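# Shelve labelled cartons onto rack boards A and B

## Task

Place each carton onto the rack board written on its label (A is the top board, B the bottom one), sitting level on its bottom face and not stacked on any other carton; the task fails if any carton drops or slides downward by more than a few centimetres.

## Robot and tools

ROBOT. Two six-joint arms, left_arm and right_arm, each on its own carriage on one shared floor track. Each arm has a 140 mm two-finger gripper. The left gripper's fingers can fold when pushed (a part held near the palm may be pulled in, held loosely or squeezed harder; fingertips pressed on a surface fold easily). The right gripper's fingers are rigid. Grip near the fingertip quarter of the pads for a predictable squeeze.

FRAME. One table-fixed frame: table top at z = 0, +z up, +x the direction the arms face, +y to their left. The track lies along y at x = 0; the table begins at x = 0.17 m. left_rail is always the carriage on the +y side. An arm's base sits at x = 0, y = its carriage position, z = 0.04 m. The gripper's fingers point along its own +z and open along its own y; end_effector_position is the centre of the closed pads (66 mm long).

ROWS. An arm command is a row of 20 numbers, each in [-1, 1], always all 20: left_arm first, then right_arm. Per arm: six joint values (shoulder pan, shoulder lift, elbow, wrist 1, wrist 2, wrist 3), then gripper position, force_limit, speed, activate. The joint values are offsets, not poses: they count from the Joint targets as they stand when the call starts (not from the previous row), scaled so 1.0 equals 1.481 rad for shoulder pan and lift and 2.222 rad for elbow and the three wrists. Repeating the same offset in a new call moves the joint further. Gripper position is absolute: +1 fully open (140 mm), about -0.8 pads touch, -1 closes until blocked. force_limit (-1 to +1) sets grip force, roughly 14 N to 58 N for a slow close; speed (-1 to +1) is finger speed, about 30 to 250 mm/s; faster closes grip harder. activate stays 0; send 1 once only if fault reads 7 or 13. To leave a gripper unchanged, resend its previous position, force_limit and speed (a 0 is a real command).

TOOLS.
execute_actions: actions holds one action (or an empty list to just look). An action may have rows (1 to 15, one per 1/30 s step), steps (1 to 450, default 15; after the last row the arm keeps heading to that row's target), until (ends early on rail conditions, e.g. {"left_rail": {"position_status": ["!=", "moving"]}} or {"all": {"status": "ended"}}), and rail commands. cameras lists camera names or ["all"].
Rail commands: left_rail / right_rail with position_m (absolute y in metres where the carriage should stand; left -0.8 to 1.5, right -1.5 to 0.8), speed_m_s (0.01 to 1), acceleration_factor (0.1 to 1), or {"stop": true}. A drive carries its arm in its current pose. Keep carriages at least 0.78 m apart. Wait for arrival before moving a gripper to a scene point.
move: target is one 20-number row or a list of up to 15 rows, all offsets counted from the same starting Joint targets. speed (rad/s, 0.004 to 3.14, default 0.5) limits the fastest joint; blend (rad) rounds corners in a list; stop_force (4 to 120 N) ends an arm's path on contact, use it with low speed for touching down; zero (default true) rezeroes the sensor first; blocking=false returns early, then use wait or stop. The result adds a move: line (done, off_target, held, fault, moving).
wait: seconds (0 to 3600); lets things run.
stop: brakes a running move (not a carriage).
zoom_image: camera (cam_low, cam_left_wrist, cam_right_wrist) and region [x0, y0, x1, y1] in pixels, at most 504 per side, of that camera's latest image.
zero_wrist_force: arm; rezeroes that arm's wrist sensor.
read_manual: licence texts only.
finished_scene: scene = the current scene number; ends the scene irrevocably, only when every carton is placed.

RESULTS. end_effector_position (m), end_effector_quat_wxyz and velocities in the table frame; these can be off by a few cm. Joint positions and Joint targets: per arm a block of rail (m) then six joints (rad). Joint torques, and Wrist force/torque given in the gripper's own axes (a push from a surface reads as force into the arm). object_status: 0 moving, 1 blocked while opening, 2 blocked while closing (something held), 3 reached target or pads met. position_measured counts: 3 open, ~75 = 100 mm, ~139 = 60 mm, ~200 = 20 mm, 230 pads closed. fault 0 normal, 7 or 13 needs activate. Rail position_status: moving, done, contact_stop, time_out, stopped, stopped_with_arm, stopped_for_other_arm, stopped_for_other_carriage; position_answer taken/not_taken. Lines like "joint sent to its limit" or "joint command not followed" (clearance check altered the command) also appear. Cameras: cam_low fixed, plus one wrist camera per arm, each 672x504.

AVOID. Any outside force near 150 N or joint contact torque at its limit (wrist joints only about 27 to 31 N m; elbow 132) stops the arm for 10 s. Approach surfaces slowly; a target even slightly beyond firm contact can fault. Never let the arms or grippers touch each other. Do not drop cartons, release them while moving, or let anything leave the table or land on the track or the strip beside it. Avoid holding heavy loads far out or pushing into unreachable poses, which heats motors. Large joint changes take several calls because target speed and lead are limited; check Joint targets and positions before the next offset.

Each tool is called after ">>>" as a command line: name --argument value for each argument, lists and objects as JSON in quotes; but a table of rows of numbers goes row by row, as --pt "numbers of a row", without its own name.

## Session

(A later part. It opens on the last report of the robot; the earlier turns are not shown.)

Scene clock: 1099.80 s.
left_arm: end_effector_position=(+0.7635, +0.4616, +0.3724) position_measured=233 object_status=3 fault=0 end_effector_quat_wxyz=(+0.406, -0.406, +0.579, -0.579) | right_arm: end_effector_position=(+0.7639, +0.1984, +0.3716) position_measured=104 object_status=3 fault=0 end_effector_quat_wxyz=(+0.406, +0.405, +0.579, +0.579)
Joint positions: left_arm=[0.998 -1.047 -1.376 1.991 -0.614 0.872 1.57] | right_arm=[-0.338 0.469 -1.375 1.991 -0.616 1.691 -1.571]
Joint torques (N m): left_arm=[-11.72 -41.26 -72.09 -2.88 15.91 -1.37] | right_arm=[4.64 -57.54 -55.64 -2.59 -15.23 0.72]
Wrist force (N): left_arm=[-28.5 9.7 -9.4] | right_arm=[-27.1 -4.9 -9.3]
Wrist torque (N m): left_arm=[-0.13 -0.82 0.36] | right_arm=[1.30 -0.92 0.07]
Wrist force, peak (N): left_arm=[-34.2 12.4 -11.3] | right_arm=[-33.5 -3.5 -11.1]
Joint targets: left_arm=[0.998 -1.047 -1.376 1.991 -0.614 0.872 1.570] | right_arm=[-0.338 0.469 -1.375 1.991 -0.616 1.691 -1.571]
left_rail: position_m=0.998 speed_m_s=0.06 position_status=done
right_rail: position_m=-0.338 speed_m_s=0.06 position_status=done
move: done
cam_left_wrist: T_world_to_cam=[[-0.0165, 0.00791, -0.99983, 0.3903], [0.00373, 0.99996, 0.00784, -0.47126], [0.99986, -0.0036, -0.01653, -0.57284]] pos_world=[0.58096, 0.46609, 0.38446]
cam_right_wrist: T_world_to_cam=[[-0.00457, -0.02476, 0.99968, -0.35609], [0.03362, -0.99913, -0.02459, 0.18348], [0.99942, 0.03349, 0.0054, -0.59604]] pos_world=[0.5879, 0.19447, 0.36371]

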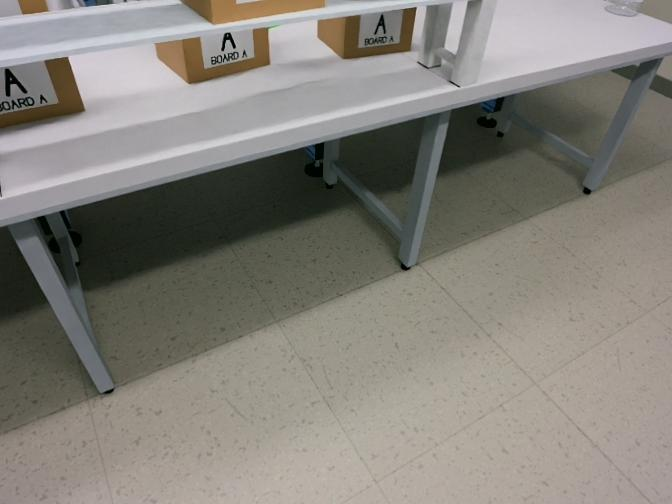

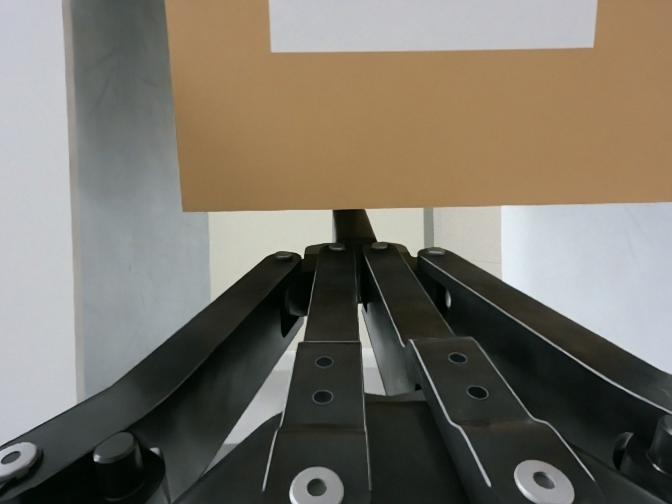

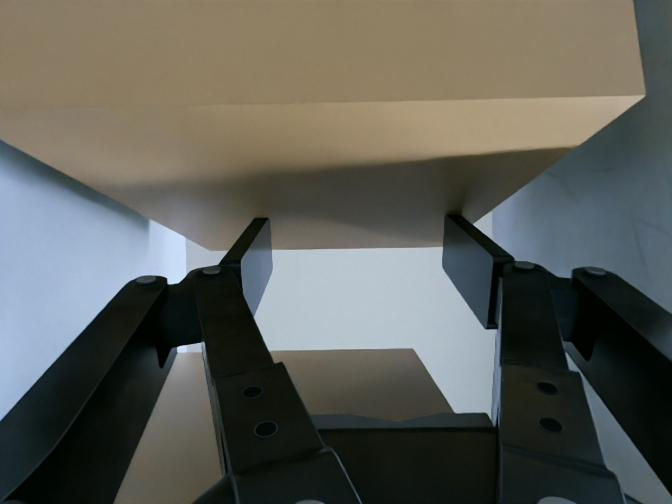

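>>> move --target '[0,0.02955,0.014247,-0.033943,0,0,-1,0,0,0,0,0.02955,0.014247,-0.033943,0,0,0.2,0,0,0]' --speed 0.02 --stop_force 12 --cameras '["cam_left_wrist","cam_right_wrist"]'

Scene clock: 1114.93 s.
left_arm: end_effector_position=(+0.7638, +0.4614, +0.3435) position_measured=233 object_status=3 fault=0 end_effector_quat_wxyz=(+0.406, -0.406, +0.579, -0.579) | right_arm: end_effector_position=(+0.7643, +0.1986, +0.3424) position_measured=104 object_status=3 fault=0 end_effector_quat_wxyz=(+0.406, +0.405, +0.579, +0.579)
Joint positions: left_arm=[0.998 -1.047 -1.344 2.013 -0.669 0.872 1.57] | right_arm=[-0.338 0.469 -1.343 2.014 -0.671 1.691 -1.571]
Joint torques (N m): left_arm=[-20.03 -78.05 -65.74 -1.56 15.91 -1.14] | right_arm=[18.03 -70.92 -51.25 -1.29 -15.57 0.75]
Wrist force (N): left_arm=[-31.8 -0.3 -11.7] | right_arm=[-31.3 6.1 -15.5]
Wrist torque (N m): left_arm=[0.11 -0.99 0.24] | right_arm=[1.64 -0.91 0.18]
Wrist force, peak (N): left_arm=[-34.4 -7.0 -15.1] | right_arm=[-32.9 11.4 -18.0]
Joint targets: left_arm=[0.998 -1.047 -1.344 2.013 -0.669 0.872 1.570] | right_arm=[-0.338 0.469 -1.343 2.014 -0.671 1.691 -1.571]
left_rail: position_m=0.998 speed_m_s=0.06 position_status=done
right_rail: position_m=-0.338 speed_m_s=0.06 position_status=done
move: contact (left_arm, right_arm); left_arm: the wrist 1 is farthest, 0.020 rad from its target; right_arm: the wrist 1 is farthest, 0.020 rad from its target
cam_left_wrist: T_world_to_cam=[[-0.0164, 0.00761, -0.99984, 0.3614], [0.00372, 0.99996, 0.00755, -0.47062], [0.99986, -0.0036, -0.01643, -0.57366]] pos_world=[0.58126, 0.46579, 0.35546]
cam_right_wrist: T_world_to_cam=[[-0.00487, -0.02487, 0.99968, -0.3267], [0.03362, -0.99913, -0.0247, 0.18288], [0.99942, 0.03349, 0.0057, -0.59638]] pos_world=[0.5883, 0.19457, 0.33451]

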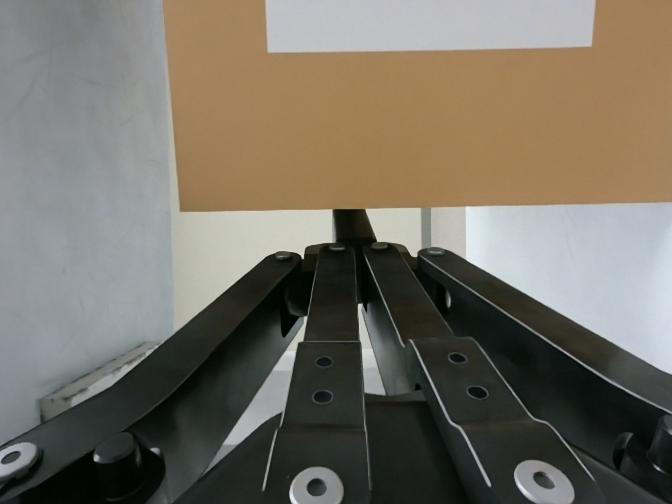

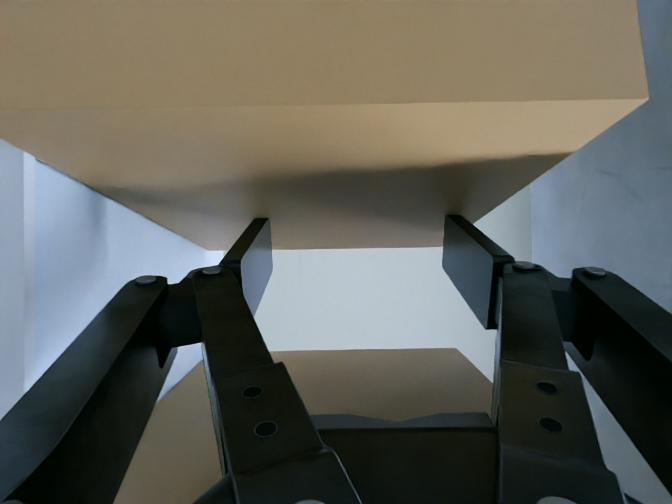

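>>> execute_actions --actions '[{"left_rail":{"position_m":1.014},"right_rail":{"position_m":-0.356},"steps":150,"until":{"all":{"status":"ended"}}}]'

>>> move --pt "0 -0.02181 -0.01008 0.02462 0 0 -1 0 0 0 0 -0.02181 -0.01008 0.02462 0 0 0.2 0 0 0" --pt "-0.063929 -0.065816 0.025491 0.018376 -0.04261 0 -1 0 0 0 0.034117 -0.065816 0.025491 0.018376 0.022739 0 0.2 0 0 0" --pt "-0.136302 -0.107847 0.057175 0.014707 -0.090848 0 -1 0 0 0 0.074739 -0.107847 0.057175 0.014707 0.049815 0 0.2 0 0 0" --pt "-0.217467 -0.146982 0.084604 0.013362 -0.144945 0 -1 0 0 0 0.123244 -0.146982 0.084604 0.013362 0.082144 0 0.2 0 0 0" --pt "-0.307018 -0.181826 0.107326 0.013864 -0.204633 0 -1 0 0 0 0.181053 -0.181826 0.107326 0.013864 0.120675 0 0.2 0 0 0" --pt "-0.326818 -0.300167 0.127406 0.07266 -0.21783 0 -1 0 0 0 0.11916 -0.300167 0.127406 0.07266 0.079422 0 0.2 0 0 0" --speed '[0.1,0.25,0.3,0.4,0.4,0.4]' --blend '[0.01,0.02,0.02,0.02,0.02,0]' --cameras '["cam_left_wrist","cam_right_wrist"]'

Scene clock: 1140.10 s.
left_arm: end_effector_position=(+0.7638, +0.4773, +0.3435) position_measured=233 object_status=3 fault=0 end_effector_quat_wxyz=(+0.406, -0.406, +0.579, -0.579) | right_arm: end_effector_position=(+0.7643, +0.1806, +0.3424) position_measured=104 object_status=3 fault=0 end_effector_quat_wxyz=(+0.406, +0.405, +0.579, +0.579)
Joint positions: left_arm=[1.014 -1.047 -1.344 2.013 -0.669 0.872 1.57] | right_arm=[-0.356 0.469 -1.343 2.014 -0.671 1.691 -1.571]
Joint torques (N m): left_arm=[1.66 -78.99 -31.68 -1.8 -1.45 -1.28] | right_arm=[-2.4 -71.06 -27.24 -4.23 2.75 0.7]
Wrist force (N): left_arm=[-0.2 2.0 -0.1] | right_arm=[2.0 6.3 0.9]
Wrist torque (N m): left_arm=[0.06 0.09 0.27] | right_arm=[1.55 -0.61 0.18]
Wrist force, peak (N): left_arm=[-32.5 0.1 -11.8] | right_arm=[-31.7 6.0 -15.5]
Joint targets: left_arm=[1.014 -1.047 -1.344 2.013 -0.669 0.872 1.570] | right_arm=[-0.356 0.469 -1.343 2.014 -0.671 1.691 -1.571]
Tool commands: left_gripper/position=-1.0 left_gripper/force_limit=+0.0 left_gripper/speed=+0.0 left_gripper/activate=+0.0 right_gripper/position=+0.2 right_gripper/force_limit=+0.0 right_gripper/speed=+0.0 right_gripper/activate=+0.0
left_rail: position_m=1.014 speed_m_s=0.06 position_status=done
right_rail: position_m=-0.356 speed_m_s=0.06 position_status=done

Scene clock: 1143.03 s.
left_arm: end_effector_position=(+0.5086, +0.5378, +0.4212) position_measured=233 object_status=3 fault=0 end_effector_quat_wxyz=(+0.405, -0.406, +0.579, -0.579) | right_arm: end_effector_position=(+0.5088, +0.1205, +0.4205) position_measured=104 object_status=3 fault=0 end_effector_quat_wxyz=(+0.406, +0.405, +0.579, +0.579)
Joint positions: left_arm=[1.014 -1.531 -1.789 2.297 -0.508 0.388 1.57] | right_arm=[-0.356 0.645 -1.787 2.297 -0.51 1.867 -1.571]
Joint torques (N m): left_arm=[-14.9 -45.5 -32.03 1.42 -2.75 -1.44] | right_arm=[-14.64 -33.13 -31.21 0.96 -3.06 0.54]
Wrist force (N): left_arm=[-0.6 2.0 -0.4] | right_arm=[1.5 5.9 1.6]
Wrist torque (N m): left_arm=[0.09 0.18 0.24] | right_arm=[1.48 -0.54 0.12]
Wrist force, peak (N): left_arm=[1.6 3.3 -1.5] | right_arm=[1.2 7.0 3.0]
Joint targets: left_arm=[1.014 -1.531 -1.789 2.297 -0.508 0.388 1.570] | right_arm=[-0.356 0.645 -1.787 2.297 -0.510 1.867 -1.571]
left_rail: position_m=1.014 speed_m_s=0.06 position_status=done
right_rail: position_m=-0.356 speed_m_s=0.06 position_status=done
move: done
cam_left_wrist: T_world_to_cam=[[-0.0165, 0.00751, -0.99984, 0.4345], [0.00382, 0.99996, 0.00745, -0.54674], [0.99986, -0.0037, -0.01653, -0.31674]] pos_world=[0.32596, 0.54229, 0.43326]
cam_right_wrist: T_world_to_cam=[[-0.00486, -0.02497, 0.99968, -0.40795], [0.03372, -0.99912, -0.0248, 0.11538], [0.99942, 0.03359, 0.0057, -0.33887]] pos_world=[0.3328, 0.11647, 0.41261]

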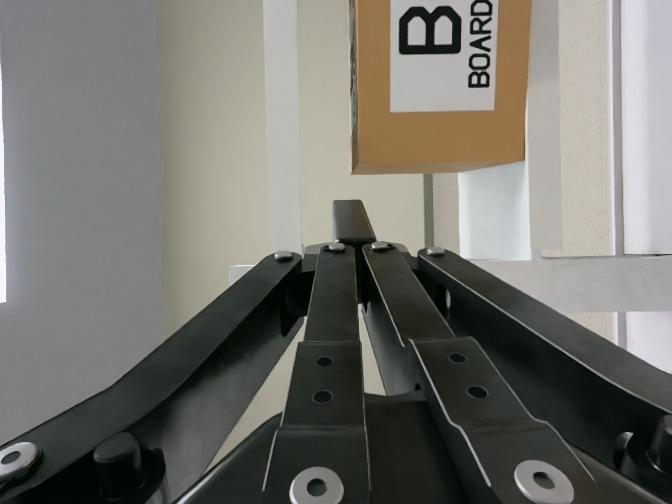

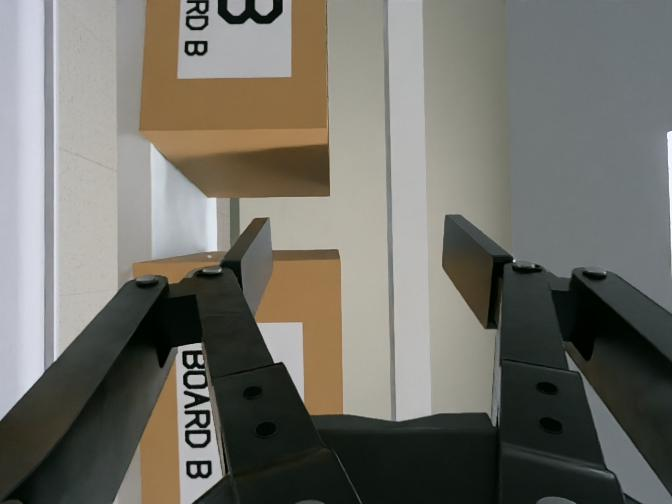

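>>> execute_actions --actions '[{"left_rail":{"position_m":0.1745,"speed_m_s":0.4,"acceleration_factor":0.6},"right_rail":{"position_m":-1.1685,"speed_m_s":0.4,"acceleration_factor":0.6},"steps":300,"until":{"all":{"status":"ended"}}}]' --cameras '["cam_left_wrist","cam_right_wrist"]'

Scene clock: 1154.80 s.
left_arm: end_effector_position=(+0.5086, -0.3016, +0.4213) position_measured=233 object_status=3 fault=0 end_effector_quat_wxyz=(+0.405, -0.406, +0.579, -0.579) | right_arm: end_effector_position=(+0.5088, -0.6921, +0.4206) position_measured=104 object_status=3 fault=0 end_effector_quat_wxyz=(+0.406, +0.405, +0.579, +0.579)
Joint positions: left_arm=[0.175 -1.531 -1.789 2.297 -0.508 0.388 1.57] | right_arm=[-1.168 0.645 -1.787 2.297 -0.51 1.867 -1.571]
Joint torques (N m): left_arm=[2.68 -13.55 -54.76 -1.13 1.12 -1.61] | right_arm=[-5.08 -30.95 -34.29 -0.89 2.43 0.5]
Wrist force (N): left_arm=[-0.3 2.3 -0.1] | right_arm=[1.6 5.9 1.4]
Wrist torque (N m): left_arm=[0.16 0.10 0.24] | right_arm=[1.45 -0.56 0.12]
Wrist force, peak (N): left_arm=[-1.3 2.4 -0.4] | right_arm=[2.5 6.0 2.2]
Joint targets: left_arm=[0.174 -1.531 -1.789 2.297 -0.508 0.388 1.570] | right_arm=[-1.169 0.645 -1.787 2.297 -0.510 1.867 -1.571]
Tool commands: left_gripper/position=-1.0 left_gripper/force_limit=+0.0 left_gripper/speed=+0.0 left_gripper/activate=+0.0 right_gripper/position=+0.2 right_gripper/force_limit=+0.0 right_gripper/speed=+0.0 right_gripper/activate=+0.0
left_rail: position_m=0.175 position_m_goal=0.174 speed_m_s=0.40 position_status=done
right_rail: position_m=-1.168 position_m_goal=-1.169 speed_m_s=0.40 position_status=done
cam_left_wrist: T_world_to_cam=[[-0.0165, 0.00751, -0.99984, 0.4409], [0.00382, 0.99996, 0.00745, 0.29263], [0.99986, -0.0037, -0.01653, -0.31985]] pos_world=[0.32596, -0.29711, 0.43336]
cam_right_wrist: T_world_to_cam=[[-0.00486, -0.02497, 0.99968, -0.42824], [0.03372, -0.99912, -0.0248, -0.69641], [0.99942, 0.03359, 0.0057, -0.31148]] pos_world=[0.3327, -0.69603, 0.41261]

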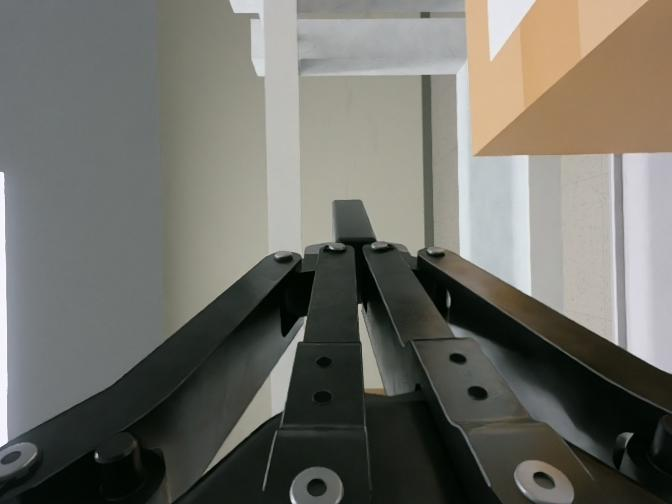

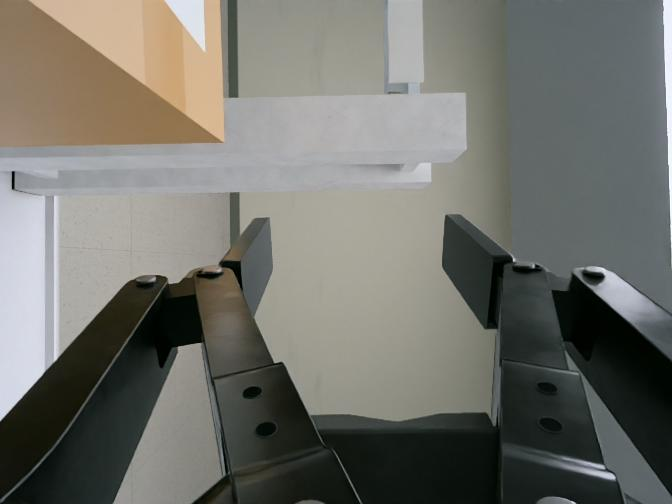

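>>> move --target '[0,0.160964,0.069962,-0.177247,0,0,-1,0,0,0,0,0.160964,0.069962,-0.177247,0,0,0.2,0,0,0]' --speed 0.4 --cameras '["cam_left_wrist","cam_right_wrist"]'

Scene clock: 1164.40 s.
left_arm: end_effector_position=(+0.5086, -0.3018, +0.2653) position_measured=233 object_status=3 fault=0 end_effector_quat_wxyz=(+0.405, -0.406, +0.579, -0.579) | right_arm: end_effector_position=(+0.5087, -0.6922, +0.2647) position_measured=104 object_status=3 fault=0 end_effector_quat_wxyz=(+0.406, +0.405, +0.579, +0.579)
Joint positions: left_arm=[0.174 -1.531 -1.551 2.452 -0.901 0.388 1.57] | right_arm=[-1.169 0.645 -1.549 2.452 -0.903 1.867 -1.571]
Joint torques (N m): left_arm=[9.71 -13.68 -20.94 -3.89 1.55 -1.46] | right_arm=[10.27 -24.11 -19.49 -7.67 2.71 0.68]
Wrist force (N): left_arm=[-0.6 2.0 -0.3] | right_arm=[1.8 6.0 1.3]
Wrist torque (N m): left_arm=[0.08 0.17 0.25] | right_arm=[1.52 -0.58 0.16]
Wrist force, peak (N): left_arm=[-0.9 3.4 -0.3] | right_arm=[1.3 7.7 1.4]
Joint targets: left_arm=[0.174 -1.531 -1.551 2.452 -0.902 0.388 1.570] | right_arm=[-1.169 0.645 -1.549 2.452 -0.904 1.867 -1.571]
left_rail: position_m=0.174 speed_m_s=0.40 position_status=done
right_rail: position_m=-1.169 speed_m_s=0.40 position_status=done
move: done
cam_left_wrist: T_world_to_cam=[[-0.0165, 0.00751, -0.99984, 0.28493], [0.00382, 0.99996, 0.00745, 0.29409], [0.99986, -0.0037, -0.01653, -0.32243]] pos_world=[0.32596, -0.29741, 0.27736]
cam_right_wrist: T_world_to_cam=[[-0.00487, -0.02497, 0.99968, -0.27239], [0.03362, -0.99913, -0.02479, -0.70034], [0.99942, 0.03349, 0.0057, -0.31066]] pos_world=[0.3327, -0.69613, 0.25671]

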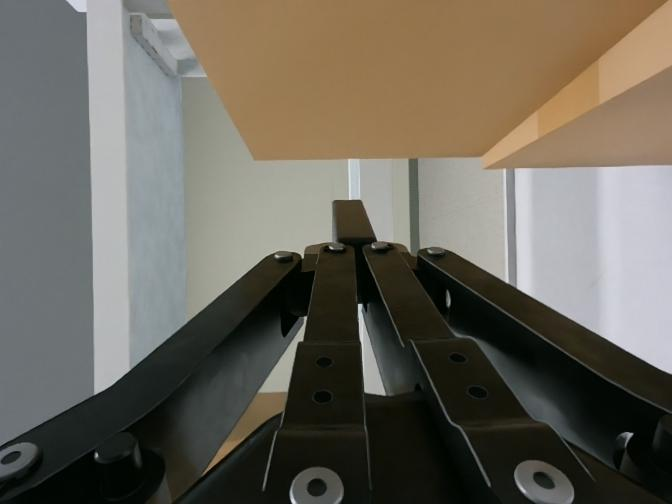

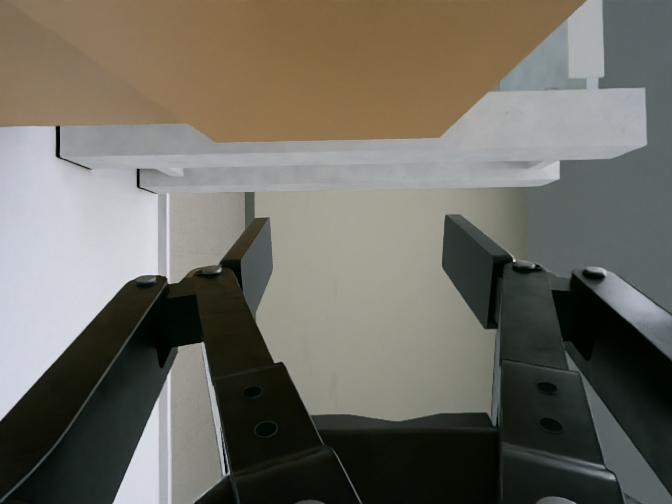

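>>> move --pt "-0.001918 0.030323 -0.022247 0.002036 -0.001278 0 -1 0 0 0 0.039747 0.030323 -0.022247 0.002036 0.026492 0 0.2 0 0 0" --pt "-0.004155 0.0657 -0.048201 0.00441 -0.00277 0 -1 0 0 0 0.08612 0.0657 -0.048201 0.00441 0.0574 0 0.2 0 0 0" --speed '[0.1,0.018]' --stop_force 15

Scene clock: 1182.80 s.
left_arm: end_effector_position=(+0.5085, -0.3585, +0.2650) position_measured=233 object_status=3 fault=0 end_effector_quat_wxyz=(+0.406, -0.406, +0.579, -0.579) | right_arm: end_effector_position=(+0.5080, -0.6348, +0.2643) position_measured=104 object_status=3 fault=0 end_effector_quat_wxyz=(+0.406, +0.406, +0.579, +0.579)
Joint positions: left_arm=[0.175 -1.537 -1.466 2.359 -0.893 0.383 1.57] | right_arm=[-1.168 0.757 -1.464 2.358 -0.895 1.98 -1.571]
Joint torques (N m): left_arm=[-9.42 -59.97 -24.62 -3 8.06 -1.61] | right_arm=[-8.87 -50.58 -23.35 -4.38 -8.31 0.77]
Wrist force (N): left_arm=[-12.7 -4.2 -5.4] | right_arm=[-9.9 10.6 -5.0]
Wrist torque (N m): left_arm=[0.29 -0.19 0.17] | right_arm=[1.56 -0.83 0.17]
Wrist force, peak (N): left_arm=[-17.5 -6.8 -8.9] | right_arm=[-15.0 11.3 -7.1]
Joint targets: left_arm=[0.174 -1.537 -1.466 2.359 -0.893 0.383 1.570] | right_arm=[-1.169 0.757 -1.464 2.358 -0.895 1.980 -1.571]
left_rail: position_m=0.175 position_m_goal=0.174 speed_m_s=0.40 position_status=done
right_rail: position_m=-1.168 position_m_goal=-1.169 speed_m_s=0.40 position_status=done
move: contact (left_arm, right_arm); path passed 1 of 2 targets; left_arm: the elbow is farthest, 0.014 rad from its target; right_arm: the shoulder pan is farthest, 0.015 rad from its target

>>> execute_actions --actions '[{"left_rail":{"position_m":0.1758,"speed_m_s":0.06,"acceleration_factor":0.15},"right_rail":{"position_m":-1.1698,"speed_m_s":0.06,"acceleration_factor":0.15},"steps":100,"until":{"all":{"status":"ended"}}}]'

>>> move --target '[-0.00015,0.003352,-0.002946,0.000712,-0.0001,0,-1,0,0,0,0.002428,0.002594,-0.00239,0.000661,0.001618,0,0.2,0,0,0]' --speed 0.02

Scene clock: 1198.93 s.
left_arm: end_effector_position=(+0.5085, -0.3572, +0.2650) position_measured=233 object_status=3 fault=0 end_effector_quat_wxyz=(+0.405, -0.406, +0.579, -0.579) | right_arm: end_effector_position=(+0.5080, -0.6361, +0.2643) position_measured=104 object_status=3 fault=0 end_effector_quat_wxyz=(+0.406, +0.405, +0.579, +0.579)
Joint positions: left_arm=[0.176 -1.537 -1.466 2.359 -0.893 0.383 1.57] | right_arm=[-1.17 0.757 -1.464 2.358 -0.895 1.979 -1.571]
Joint torques (N m): left_arm=[2.81 -57.71 -26.25 -2.89 -1.43 -1.36] | right_arm=[-11.21 -51.57 -23.57 -5.72 0.66 0.61]
Wrist force (N): left_arm=[-0.7 1.9 -0.3] | right_arm=[0.6 6.9 1.6]
Wrist torque (N m): left_arm=[0.05 0.18 0.24] | right_arm=[1.75 -0.34 0.15]
Wrist force, peak (N): left_arm=[-12.8 -5.2 -5.5] | right_arm=[-10.4 10.9 -5.0]
Joint targets: left_arm=[0.176 -1.537 -1.466 2.359 -0.893 0.383 1.570] | right_arm=[-1.170 0.757 -1.464 2.358 -0.895 1.980 -1.571]
Tool commands: left_gripper/position=-1.0 left_gripper/force_limit=+0.0 left_gripper/speed=+0.0 left_gripper/activate=+0.0 right_gripper/position=+0.2 right_gripper/force_limit=+0.0 right_gripper/speed=+0.0 right_gripper/activate=+0.0
left_rail: position_m=0.176 speed_m_s=0.06 position_status=done
right_rail: position_m=-1.170 speed_m_s=0.06 position_status=done

Scene clock: 1199.53 s.
left_arm: end_effector_position=(+0.5087, -0.3606, +0.2652) position_measured=233 object_status=3 fault=0 end_effector_quat_wxyz=(+0.406, -0.406, +0.579, -0.579) | right_arm: end_effector_position=(+0.5087, -0.6336, +0.2645) position_measured=104 object_status=3 fault=0 end_effector_quat_wxyz=(+0.406, +0.406, +0.579, +0.579)
Joint positions: left_arm=[0.176 -1.537 -1.461 2.352 -0.891 0.382 1.57] | right_arm=[-1.17 0.761 -1.46 2.353 -0.893 1.983 -1.571]
Joint torques (N m): left_arm=[-30.01 -13.41 -63.9 -0.52 8.51 -1.2] | right_arm=[26.6 -27.29 -48.3 -0.58 -3.92 0.7]
Wrist force (N): left_arm=[-36.6 -5.9 -16.4] | right_arm=[-31.3 13.3 -15.1]
Wrist torque (N m): left_arm=[0.20 -1.04 0.15] | right_arm=[1.91 -0.83 0.24]
Wrist force, peak (N): left_arm=[-36.6 -5.9 -16.4] | right_arm=[-31.3 13.3 -15.1]
Joint targets: left_arm=[0.176 -1.537 -1.461 2.352 -0.891 0.383 1.570] | right_arm=[-1.170 0.761 -1.460 2.353 -0.893 1.983 -1.571]
left_rail: position_m=0.176 speed_m_s=0.06 position_status=done
right_rail: position_m=-1.170 speed_m_s=0.06 position_status=done
move: done

>>> move --pt "0 -0.041435 -0.011717 0.039334 0 0 -1 0 0 0 0 -0.041435 -0.011717 0.039334 0 0 0.2 0 0 0" --pt "0 -0.078567 -0.025386 0.077752 0 0 -1 0 0 0 0 -0.078567 -0.025386 0.077752 0 0 0.2 0 0 0" --pt "0 -0.110664 -0.040498 0.114257 0 0 -1 0 0 0 0 -0.110664 -0.040498 0.114257 0 0 0.2 0 0 0" --speed 0.08 --blend '[0.02,0.02,0]' --cameras '["cam_left_wrist","cam_right_wrist"]'

Scene clock: 1223.50 s.
left_arm: end_effector_position=(+0.5086, -0.3608, +0.3725) position_measured=233 object_status=3 fault=0 end_effector_quat_wxyz=(+0.406, -0.406, +0.579, -0.579) | right_arm: end_effector_position=(+0.5087, -0.6333, +0.3717) position_measured=104 object_status=3 fault=0 end_effector_quat_wxyz=(+0.406, +0.405, +0.579, +0.579)
Joint positions: left_arm=[0.176 -1.537 -1.625 2.262 -0.638 0.383 1.57] | right_arm=[-1.17 0.761 -1.624 2.263 -0.64 1.983 -1.571]
Joint torques (N m): left_arm=[-26.14 -55.07 -76.49 -2.28 7.93 -1.61] | right_arm=[29.28 -51.51 -59.16 -3.2 -17.35 0.51]
Wrist force (N): left_arm=[-35.0 12.0 -11.5] | right_arm=[-34.3 -1.1 -11.5]
Wrist torque (N m): left_arm=[-0.28 -1.09 0.38] | right_arm=[1.81 -0.83 0.38]
Wrist force, peak (N): left_arm=[-41.8 -6.5 -18.5] | right_arm=[-40.8 -1.4 -13.4]
Joint targets: left_arm=[0.176 -1.537 -1.625 2.262 -0.638 0.383 1.570] | right_arm=[-1.170 0.761 -1.624 2.263 -0.640 1.983 -1.571]
left_rail: position_m=0.176 speed_m_s=0.06 position_status=done
right_rail: position_m=-1.170 speed_m_s=0.06 position_status=done
move: done
cam_left_wrist: T_world_to_cam=[[-0.0165, 0.00751, -0.99984, 0.39255], [0.00372, 0.99996, 0.00745, 0.35232], [0.99986, -0.0036, -0.01653, -0.32084]] pos_world=[0.32596, -0.35641, 0.38456]
cam_right_wrist: T_world_to_cam=[[-0.00487, -0.02497, 0.99968, -0.37788], [0.03352, -0.99913, -0.02479, -0.63881], [0.99943, 0.03339, 0.0057, -0.3133]] pos_world=[0.3327, -0.63723, 0.36371]

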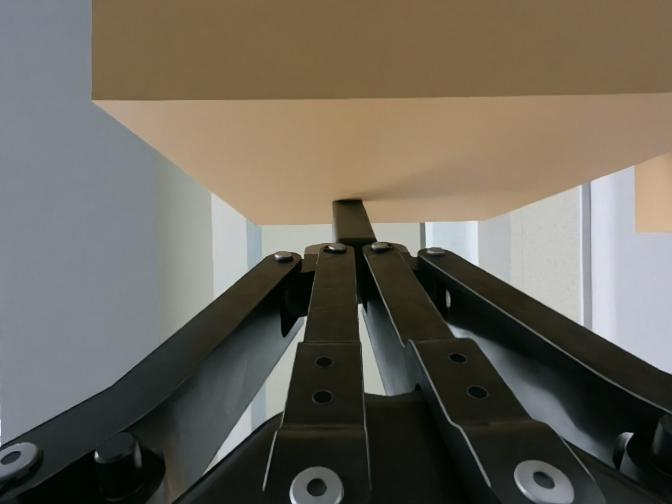

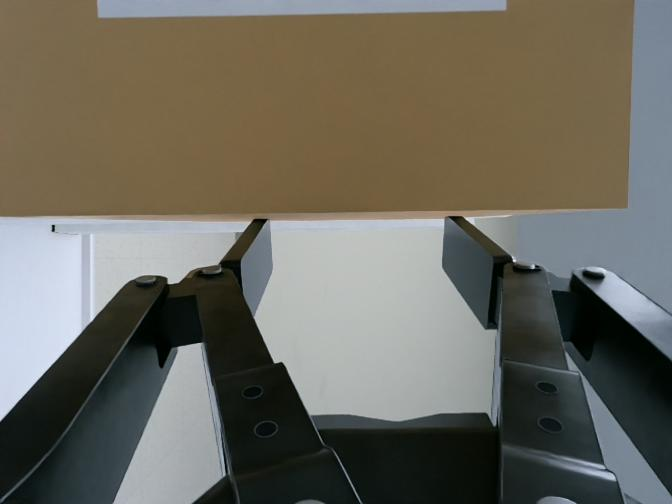

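>>> execute_actions --actions '[{"left_rail":{"position_m":0.3428,"speed_m_s":0.08,"acceleration_factor":0.2},"right_rail":{"position_m":-1.0028,"speed_m_s":0.08,"acceleration_factor":0.2},"steps":250,"until":{"all":{"status":"ended"}}}]'

>>> move --pt "0.023548 0.007832 -0.004886 -0.000334 0.015695 0 -1 0 0 0 -0.016055 0.007832 -0.004886 -0.000334 -0.010701 0 0.2 0 0 0" --pt "0.069307 0.02461 -0.015627 -0.000776 0.046194 0 -1 0 0 0 -0.046207 0.02461 -0.015627 -0.000776 -0.030798 0 0.2 0 0 0" --pt "0.113099 0.042676 -0.027608 -0.000836 0.075382 0 -1 0 0 0 -0.073864 0.042676 -0.027608 -0.000836 -0.049232 0 0.2 0 0 0" --pt "0.154776 0.061808 -0.040764 -0.000432 0.103161 0 -1 0 0 0 -0.099192 0.061808 -0.040764 -0.000432 -0.066113 0 0.2 0 0 0" --pt "0.194263 0.081811 -0.055037 0.000509 0.12948 0 -1 0 0 0 -0.122369 0.081811 -0.055037 0.000509 -0.081561 0 0.2 0 0 0" --pt "0.231539 0.102533 -0.070372 0.002032 0.154325 0 -1 0 0 0 -0.143577 0.102533 -0.070372 0.002032 -0.095696 0 0.2 0 0 0" --pt "0.266636 0.123841 -0.08672 0.004178 0.177717 0 -1 0 0 0 -0.162991 0.123841 -0.08672 0.004178 -0.108636 0 0.2 0 0 0" --pt "0.299616 0.145639 -0.104045 0.006974 0.199699 0 -1 0 0 0 -0.180783 0.145639 -0.104045 0.006974 -0.120495 0 0.2 0 0 0" --pt "0.330565 0.16785 -0.12231 0.010435 0.220327 0 -1 0 0 0 -0.197108 0.16785 -0.12231 0.010435 -0.131376 0 0.2 0 0 0" --speed 0.12 --blend '[0.01,0.02,0.02,0.02,0.02,0.02,0.02,0.02,0]' --cameras '["cam_left_wrist","cam_right_wrist","cam_low"]'

Scene clock: 1242.30 s.
left_arm: end_effector_position=(+0.5086, -0.1938, +0.3726) position_measured=233 object_status=3 fault=0 end_effector_quat_wxyz=(+0.406, -0.406, +0.579, -0.579) | right_arm: end_effector_position=(+0.5087, -0.4663, +0.3718) position_measured=104 object_status=3 fault=0 end_effector_quat_wxyz=(+0.406, +0.405, +0.579, +0.579)
Joint positions: left_arm=[0.343 -1.537 -1.625 2.262 -0.638 0.383 1.57] | right_arm=[-1.003 0.761 -1.624 2.263 -0.64 1.983 -1.571]
Joint torques (N m): left_arm=[-7.05 -53.17 -55.29 -3.1 12.04 -2.13] | right_arm=[29.68 -31.18 -59.44 -4.98 -6.18 0.74]
Wrist force (N): left_arm=[-36.7 12.8 -11.9] | right_arm=[-35.5 -1.3 -11.9]
Wrist torque (N m): left_arm=[-0.20 -1.09 0.38] | right_arm=[1.84 -0.89 0.38]
Wrist force, peak (N): left_arm=[-37.1 13.0 -12.1] | right_arm=[-36.9 -1.5 -12.0]
Joint targets: left_arm=[0.343 -1.537 -1.625 2.262 -0.638 0.383 1.570] | right_arm=[-1.003 0.761 -1.624 2.263 -0.640 1.983 -1.571]
Tool commands: left_gripper/position=-1.0 left_gripper/force_limit=+0.0 left_gripper/speed=+0.0 left_gripper/activate=+0.0 right_gripper/position=+0.2 right_gripper/force_limit=+0.0 right_gripper/speed=+0.0 right_gripper/activate=+0.0
left_rail: position_m=0.343 speed_m_s=0.08 position_status=done
right_rail: position_m=-1.003 speed_m_s=0.08 position_status=done

Scene clock: 1246.83 s.
left_arm: end_effector_position=(+0.7636, -0.1937, +0.3726) position_measured=233 object_status=3 fault=0 end_effector_quat_wxyz=(+0.406, -0.406, +0.579, -0.579) | right_arm: end_effector_position=(+0.7636, -0.4664, +0.3716) position_measured=104 object_status=3 fault=0 end_effector_quat_wxyz=(+0.406, +0.405, +0.579, +0.579)
Joint positions: left_arm=[0.343 -1.047 -1.376 1.99 -0.614 0.872 1.57] | right_arm=[-1.003 0.469 -1.375 1.991 -0.616 1.691 -1.571]
Joint torques (N m): left_arm=[-16.13 -44.2 -76.47 -2.76 18.74 -1.42] | right_arm=[10.19 -58.49 -58.42 -3.62 -18.18 0.53]
Wrist force (N): left_arm=[-32.9 10.7 -10.2] | right_arm=[-31.7 -2.9 -11.0]
Wrist torque (N m): left_arm=[-0.13 -1.03 0.37] | right_arm=[2.06 -0.91 -0.08]
Wrist force, peak (N): left_arm=[-37.6 12.1 -11.7] | right_arm=[-36.6 -2.3 -12.5]
Joint targets: left_arm=[0.343 -1.047 -1.376 1.990 -0.614 0.872 1.570] | right_arm=[-1.003 0.469 -1.375 1.991 -0.616 1.691 -1.571]
left_rail: position_m=0.343 speed_m_s=0.08 position_status=done
right_rail: position_m=-1.003 speed_m_s=0.08 position_status=done
move: done
cam_left_wrist: T_world_to_cam=[[-0.0164, 0.0076, -0.99984, 0.39557], [0.00372, 0.99996, 0.00754, 0.18424], [0.99986, -0.0036, -0.01643, -0.57534]] pos_world=[0.58106, -0.18931, 0.38466]
cam_right_wrist: T_world_to_cam=[[-0.00487, -0.02487, 0.99968, -0.37233], [0.03352, -0.99913, -0.0247, -0.48064], [0.99943, 0.03339, 0.0057, -0.57363]] pos_world=[0.5876, -0.47033, 0.36361]

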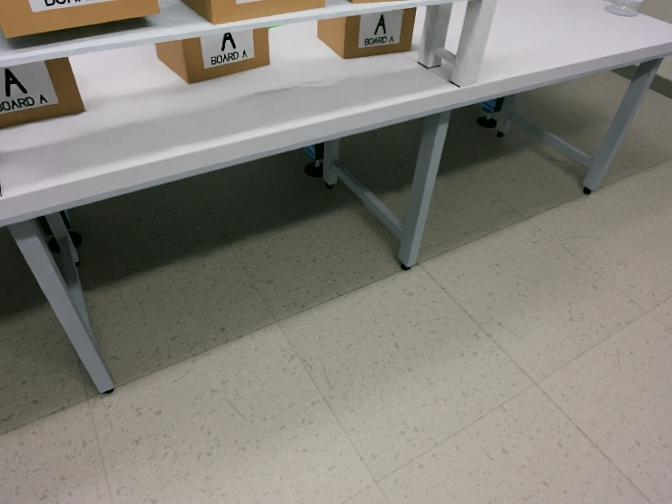

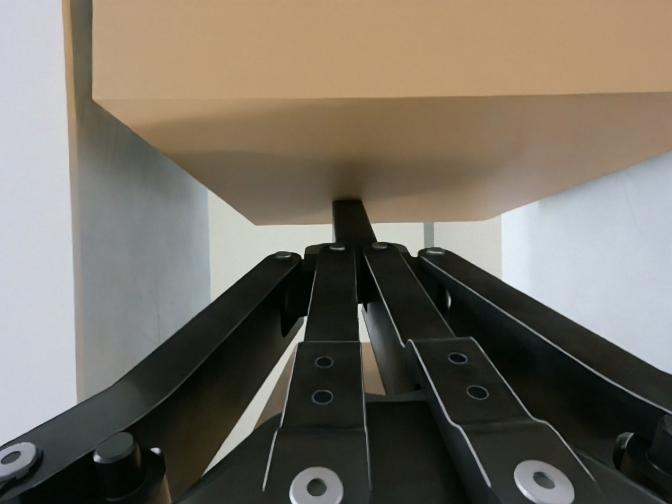

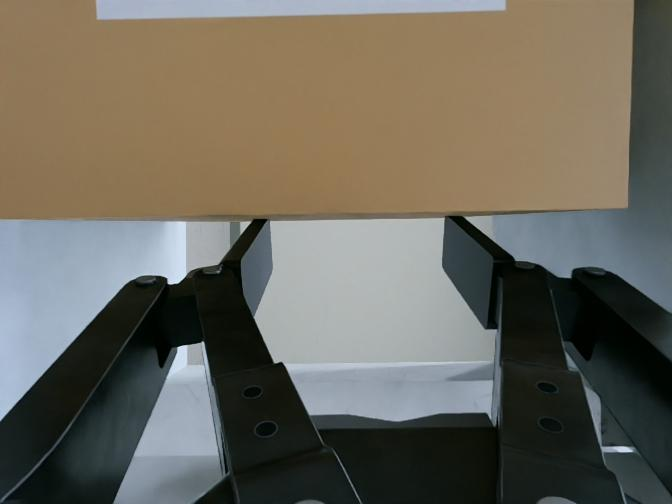

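>>> move --target '[0,0.02955,0.014247,-0.033943,0,0,-1,0,0,0,0,0.02955,0.014247,-0.033943,0,0,0.2,0,0,0]' --speed 0.02 --stop_force 12

>>> execute_actions --actions '[{"left_rail":{"position_m":0.3588,"speed_m_s":0.06},"right_rail":{"position_m":-1.0188,"speed_m_s":0.06},"steps":150,"until":{"all":{"status":"ended"}}}]' --cameras '["cam_left_wrist","cam_right_wrist","cam_low"]'

Scene clock: 1267.60 s.
left_arm: end_effector_position=(+0.7640, -0.1940, +0.3460) position_measured=233 object_status=3 fault=0 end_effector_quat_wxyz=(+0.406, -0.406, +0.579, -0.579) | right_arm: end_effector_position=(+0.7641, -0.4663, +0.3450) position_measured=104 object_status=3 fault=0 end_effector_quat_wxyz=(+0.406, +0.405, +0.579, +0.579)
Joint positions: left_arm=[0.343 -1.047 -1.347 2.011 -0.665 0.872 1.57] | right_arm=[-1.003 0.469 -1.346 2.012 -0.667 1.691 -1.571]
Joint torques (N m): left_arm=[-22.61 -79.04 -67.81 -2.44 17.45 -1.6] | right_arm=[19.22 -73.63 -51.24 -2.01 -16.96 0.65]
Wrist force (N): left_arm=[-38.1 1.3 -11.0] | right_arm=[-36.9 7.3 -10.9]
Wrist torque (N m): left_arm=[0.02 -1.20 0.25] | right_arm=[2.86 -0.97 0.18]
Wrist force, peak (N): left_arm=[-40.5 -7.2 -12.1] | right_arm=[-37.1 14.1 -13.3]
Joint targets: left_arm=[0.343 -1.047 -1.347 2.011 -0.665 0.872 1.570] | right_arm=[-1.003 0.469 -1.346 2.012 -0.667 1.691 -1.571]
left_rail: position_m=0.343 speed_m_s=0.08 position_status=done
right_rail: position_m=-1.003 speed_m_s=0.08 position_status=done
move: contact (left_arm, right_arm); left_arm: the wrist 1 is farthest, 0.025 rad from its target; right_arm: the wrist 1 is farthest, 0.025 rad from its target

Scene clock: 1268.53 s.
left_arm: end_effector_position=(+0.7639, -0.1781, +0.3460) position_measured=233 object_status=3 fault=0 end_effector_quat_wxyz=(+0.406, -0.406, +0.579, -0.579) | right_arm: end_effector_position=(+0.7641, -0.4822, +0.3450) position_measured=104 object_status=3 fault=0 end_effector_quat_wxyz=(+0.406, +0.405, +0.579, +0.579)
Joint positions: left_arm=[0.359 -1.047 -1.347 2.011 -0.665 0.872 1.57] | right_arm=[-1.019 0.469 -1.346 2.012 -0.667 1.691 -1.571]
Joint torques (N m): left_arm=[3.69 -78.05 -30.39 -3.33 -1.84 -1.46] | right_arm=[-4.49 -73.96 -27.08 -2.79 2.82 0.57]
Wrist force (N): left_arm=[-0.2 1.9 -0.2] | right_arm=[-3.1 5.6 1.9]
Wrist torque (N m): left_arm=[0.05 0.09 0.27] | right_arm=[1.38 0.52 0.18]
Wrist force, peak (N): left_arm=[-38.0 0.7 -11.1] | right_arm=[-36.9 7.8 -11.3]
Joint targets: left_arm=[0.359 -1.047 -1.347 2.011 -0.665 0.872 1.570] | right_arm=[-1.019 0.469 -1.346 2.012 -0.667 1.691 -1.571]
Tool commands: left_gripper/position=-1.0 left_gripper/force_limit=+0.0 left_gripper/speed=+0.0 left_gripper/activate=+0.0 right_gripper/position=+0.2 right_gripper/force_limit=+0.0 right_gripper/speed=+0.0 right_gripper/activate=+0.0
left_rail: position_m=0.359 speed_m_s=0.06 position_status=done
right_rail: position_m=-1.019 speed_m_s=0.06 position_status=done
cam_left_wrist: T_world_to_cam=[[-0.0162, 0.00731, -0.99984, 0.36859], [0.00371, 0.99997, 0.00725, 0.16895], [0.99986, -0.0036, -0.01623, -0.57609]] pos_world=[0.58136, -0.17371, 0.35796]
cam_right_wrist: T_world_to_cam=[[-0.00516, -0.02508, 0.99967, -0.34606], [0.03353, -0.99913, -0.0249, -0.49703], [0.99942, 0.03339, 0.006, -0.57355]] pos_world=[0.5881, -0.48613, 0.33701]

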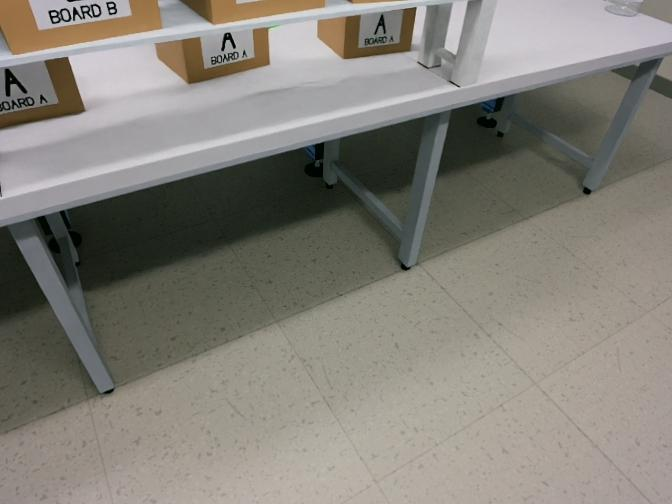

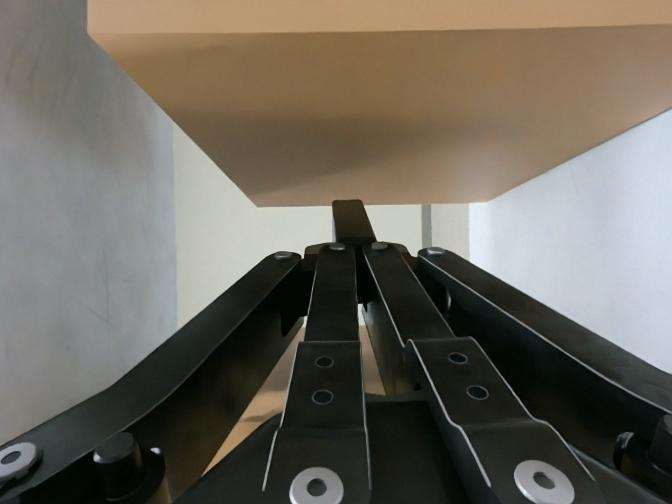

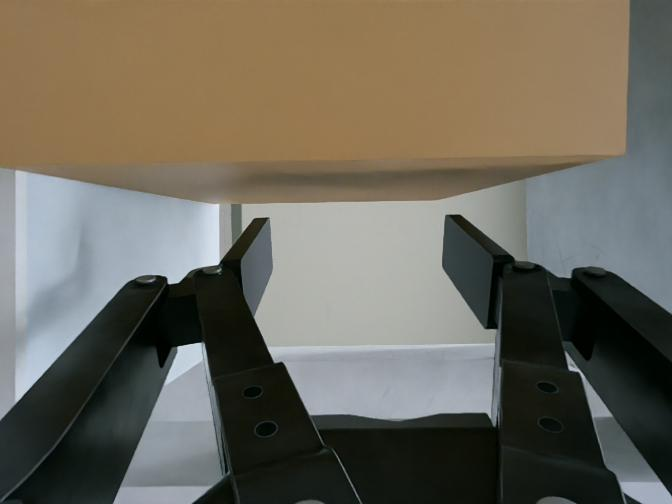

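>>> move --pt "0 -0.019782 -0.009198 0.022833 0 0 -1 0 0 0 0 -0.019782 -0.009198 0.022833 0 0 0.2 0 0 0" --pt "-0.063929 -0.063791 0.026392 0.016576 -0.04261 0 -1 0 0 0 0.034117 -0.063791 0.026392 0.016576 0.022739 0 0.2 0 0 0" --pt "-0.136302 -0.105821 0.058075 0.012907 -0.090848 0 -1 0 0 0 0.074739 -0.105821 0.058075 0.012907 0.049815 0 0.2 0 0 0" --pt "-0.217467 -0.144956 0.085504 0.011562 -0.144945 0 -1 0 0 0 0.123244 -0.144956 0.085504 0.011562 0.082144 0 0.2 0 0 0" --pt "-0.307018 -0.1798 0.108226 0.012063 -0.204633 0 -1 0 0 0 0.181053 -0.1798 0.108226 0.012063 0.120675 0 0.2 0 0 0" --pt "-0.307018 -0.373734 -0.365212 0.614761 -0.204633 0 -1 0 0 0 0.181053 -0.1798 0.108226 0.012063 0.120675 0 0.2 0 0 0" --speed '[0.1,0.25,0.3,0.4,0.4,0.8]' --blend '[0.01,0.02,0.02,0.02,0.02,0]'

>>> move --target '[0.824,0,0,-0.707,-0.895,-0.8326,-1,0,0,0,0,0,0,0,0,0,0.2,0,0,0]' --speed 1.0

>>> execute_actions --actions '[{"left_rail":{"position_m":0.3,"speed_m_s":0.4,"acceleration_factor":0.6},"steps":150,"until":{"all":{"status":"ended"}}}]' --cameras '["cam_left_wrist"]'

Scene clock: 1336.33 s.
left_arm: end_effector_position=(+0.5102, +0.0164, +1.0489) position_measured=233 object_status=3 fault=0 end_effector_quat_wxyz=(+0.406, -0.406, +0.579, -0.579) | right_arm: end_effector_position=(+0.5235, -0.4825, +0.3713) position_measured=104 object_status=3 fault=0 end_effector_quat_wxyz=(+0.406, +0.406, +0.579, +0.579)
Joint positions: left_arm=[0.359 -1.502 -1.9 1.2 0.701 0.417 1.57] | right_arm=[-1.019 0.737 -1.612 2.253 -0.64 1.959 -1.571]
Joint torques (N m): left_arm=[-16.72 -26.97 -49.35 1.15 -0.21 -1.37] | right_arm=[11.52 -49.4 -28.11 0.57 3.55 0.57]
Wrist force (N): left_arm=[-0.6 1.9 -0.3] | right_arm=[-3.3 5.2 2.3]
Wrist torque (N m): left_arm=[0.08 0.15 0.23] | right_arm=[1.25 0.53 0.15]
Wrist force, peak (N): left_arm=[-1.9 5.3 -1.8] | right_arm=[-6.0 5.6 2.9]
Joint targets: left_arm=[0.359 -1.502 -1.900 1.200 0.701 0.417 1.570] | right_arm=[-1.019 0.737 -1.612 2.253 -0.640 1.959 -1.571]
left_rail: position_m=0.359 speed_m_s=0.06 position_status=done
right_rail: position_m=-1.019 speed_m_s=0.06 position_status=done
move: done

Scene clock: 1339.07 s.
left_arm: end_effector_position=(+0.3925, +0.4266, +0.8283) position_measured=233 object_status=3 fault=0 end_effector_quat_wxyz=(+0.000, +0.001, +1.000, +0.000) | right_arm: end_effector_position=(+0.5235, -0.4825, +0.3713) position_measured=104 object_status=3 fault=0 end_effector_quat_wxyz=(+0.406, +0.406, +0.579, +0.579)
Joint positions: left_arm=[0.359 -0.282 -1.901 1.2 -0.87 -1.571 -0.279] | right_arm=[-1.019 0.737 -1.612 2.253 -0.64 1.959 -1.571]
Joint torques (N m): left_arm=[12.12 3.6 -31.05 -8.6 -3.03 -3.34] | right_arm=[10.71 -48.77 -28.15 0.55 3.46 0.72]
Wrist force (N): left_arm=[0.2 0.3 -0.4] | right_arm=[-3.7 5.4 2.2]
Wrist torque (N m): left_arm=[0.07 -0.07 0.07] | right_arm=[1.30 0.62 0.15]
Wrist force, peak (N): left_arm=[-0.4 4.2 -0.7] | right_arm=[-3.7 5.8 2.3]
Joint targets: left_arm=[0.359 -0.281 -1.900 1.200 -0.870 -1.571 -0.280] | right_arm=[-1.019 0.737 -1.612 2.253 -0.640 1.959 -1.571]
left_rail: position_m=0.359 speed_m_s=0.06 position_status=done
right_rail: position_m=-1.019 speed_m_s=0.06 position_status=done
move: done

Scene clock: 1340.10 s.
left_arm: end_effector_position=(+0.3925, +0.3677, +0.8283) position_measured=233 object_status=3 fault=0 end_effector_quat_wxyz=(+0.000, +0.001, +1.000, +0.000) | right_arm: end_effector_position=(+0.5235, -0.4825, +0.3713) position_measured=104 object_status=3 fault=0 end_effector_quat_wxyz=(+0.406, +0.406, +0.579, +0.579)
Joint positions: left_arm=[0.3 -0.281 -1.9 1.2 -0.87 -1.571 -0.28] | right_arm=[-1.019 0.737 -1.612 2.253 -0.64 1.959 -1.571]
Joint torques (N m): left_arm=[11.21 8.62 -32.43 -8.11 -1.34 -3.01] | right_arm=[12.28 -48.25 -28.3 0.86 3.57 0.55]
Wrist force (N): left_arm=[0.2 0.2 -0.2] | right_arm=[-3.6 5.4 2.6]
Wrist torque (N m): left_arm=[0.05 -0.08 0.06] | right_arm=[1.31 0.59 0.15]
Wrist force, peak (N): left_arm=[0.5 1.4 0.0] | right_arm=[-3.7 5.5 2.5]
Joint targets: left_arm=[0.300 -0.281 -1.900 1.200 -0.870 -1.571 -0.280] | right_arm=[-1.019 0.737 -1.612 2.253 -0.640 1.959 -1.571]
Tool commands: left_gripper/position=-1.0 left_gripper/force_limit=+0.0 left_gripper/speed=+0.0 left_gripper/activate=+0.0 right_gripper/position=+0.2 right_gripper/force_limit=+0.0 right_gripper/speed=+0.0 right_gripper/activate=+0.0
left_rail: position_m=0.300 speed_m_s=0.40 position_status=done
right_rail: position_m=-1.019 speed_m_s=0.06 position_status=done
cam_left_wrist: T_world_to_cam=[[0.00386, 0.99983, 0.0178, -0.37489], [0.94117, -0.00965, 0.3378, -0.64953], [0.33792, 0.01545, -0.94105, 0.82398]] pos_world=[0.33433, 0.35583, 1.00149]

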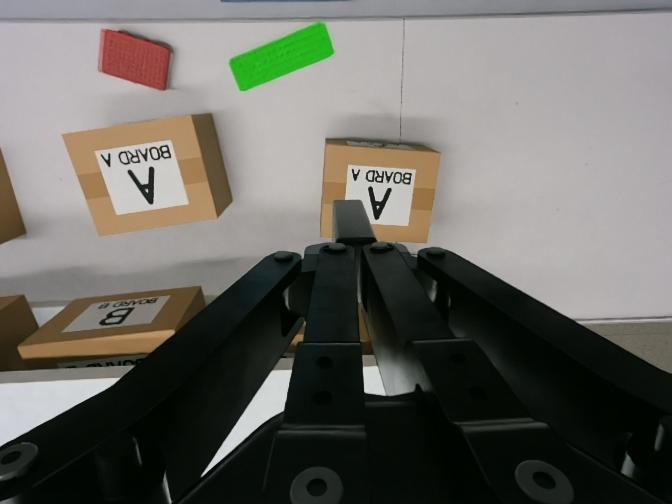

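>>> zoom_image --camera "cam_left_wrist" --region '[310, 120, 460, 260]'

>>> zoom_image --camera "cam_left_wrist" --region '[40, 100, 250, 250]'

>>> execute_actions --actions '[{"left_rail":{"position_m":-0.2,"speed_m_s":0.4,"acceleration_factor":0.6},"steps":150,"until":{"all":{"status":"ended"}}}]' --cameras '["cam_left_wrist"]'

Scaled by 3.360.

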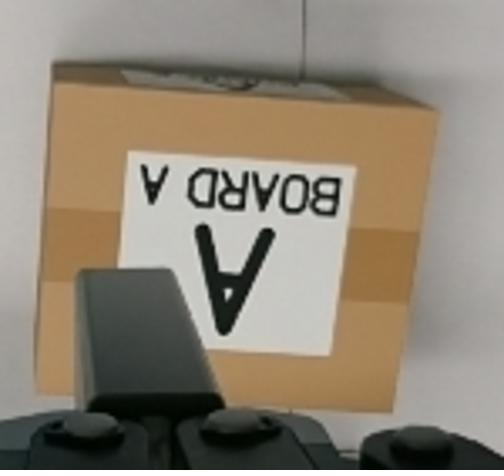

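Scaled by 2.400.

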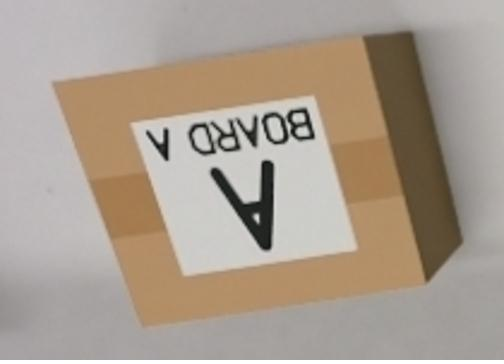

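Scene clock: 1349.40 s.
left_arm: end_effector_position=(+0.3925, -0.1323, +0.8283) position_measured=233 object_status=3 fault=0 end_effector_quat_wxyz=(+0.000, +0.001, +1.000, +0.000) | right_arm: end_effector_position=(+0.5235, -0.4825, +0.3713) position_measured=104 object_status=3 fault=0 end_effector_quat_wxyz=(+0.406, +0.406, +0.579, +0.579)
Joint positions: left_arm=[-0.2 -0.281 -1.9 1.2 -0.87 -1.571 -0.28] | right_arm=[-1.019 0.737 -1.612 2.253 -0.64 1.959 -1.571]
Joint torques (N m): left_arm=[4.72 3.5 -42.8 -6.11 1.51 -3.26] | right_arm=[11.57 -48.91 -28.22 0.7 3.45 0.54]
Wrist force (N): left_arm=[0.5 0.2 -0.3] | right_arm=[-3.6 5.3 2.2]
Wrist torque (N m): left_arm=[0.04 -0.13 0.06] | right_arm=[1.27 0.59 0.15]
Wrist force, peak (N): left_arm=[0.7 0.8 -0.5] | right_arm=[-3.8 5.4 2.4]
Joint targets: left_arm=[-0.200 -0.281 -1.900 1.200 -0.870 -1.571 -0.280] | right_arm=[-1.019 0.737 -1.612 2.253 -0.640 1.959 -1.571]
Tool commands: left_gripper/position=-1.0 left_gripper/force_limit=+0.0 left_gripper/speed=+0.0 left_gripper/activate=+0.0 right_gripper/position=+0.2 right_gripper/force_limit=+0.0 right_gripper/speed=+0.0 right_gripper/activate=+0.0
left_rail: position_m=-0.200 speed_m_s=0.40 position_status=done
right_rail: position_m=-1.019 speed_m_s=0.06 position_status=done
cam_left_wrist: T_world_to_cam=[[0.00386, 0.99983, 0.0178, 0.12502], [0.94117, -0.00965, 0.3378, -0.65436], [0.33792, 0.01545, -0.94105, 0.8317]] pos_world=[0.33433, -0.14417, 1.00149]

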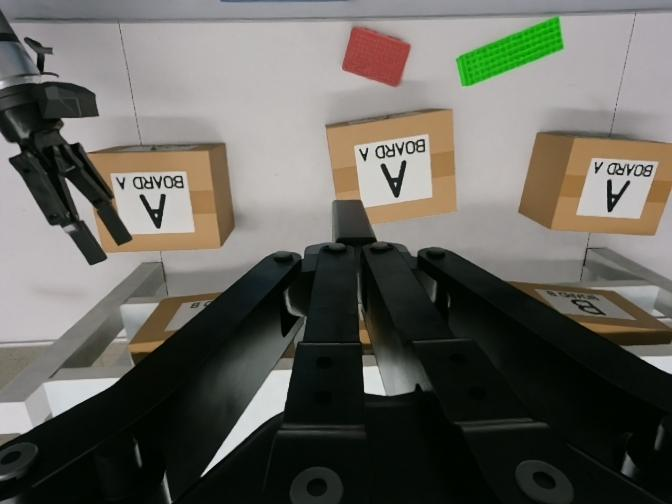

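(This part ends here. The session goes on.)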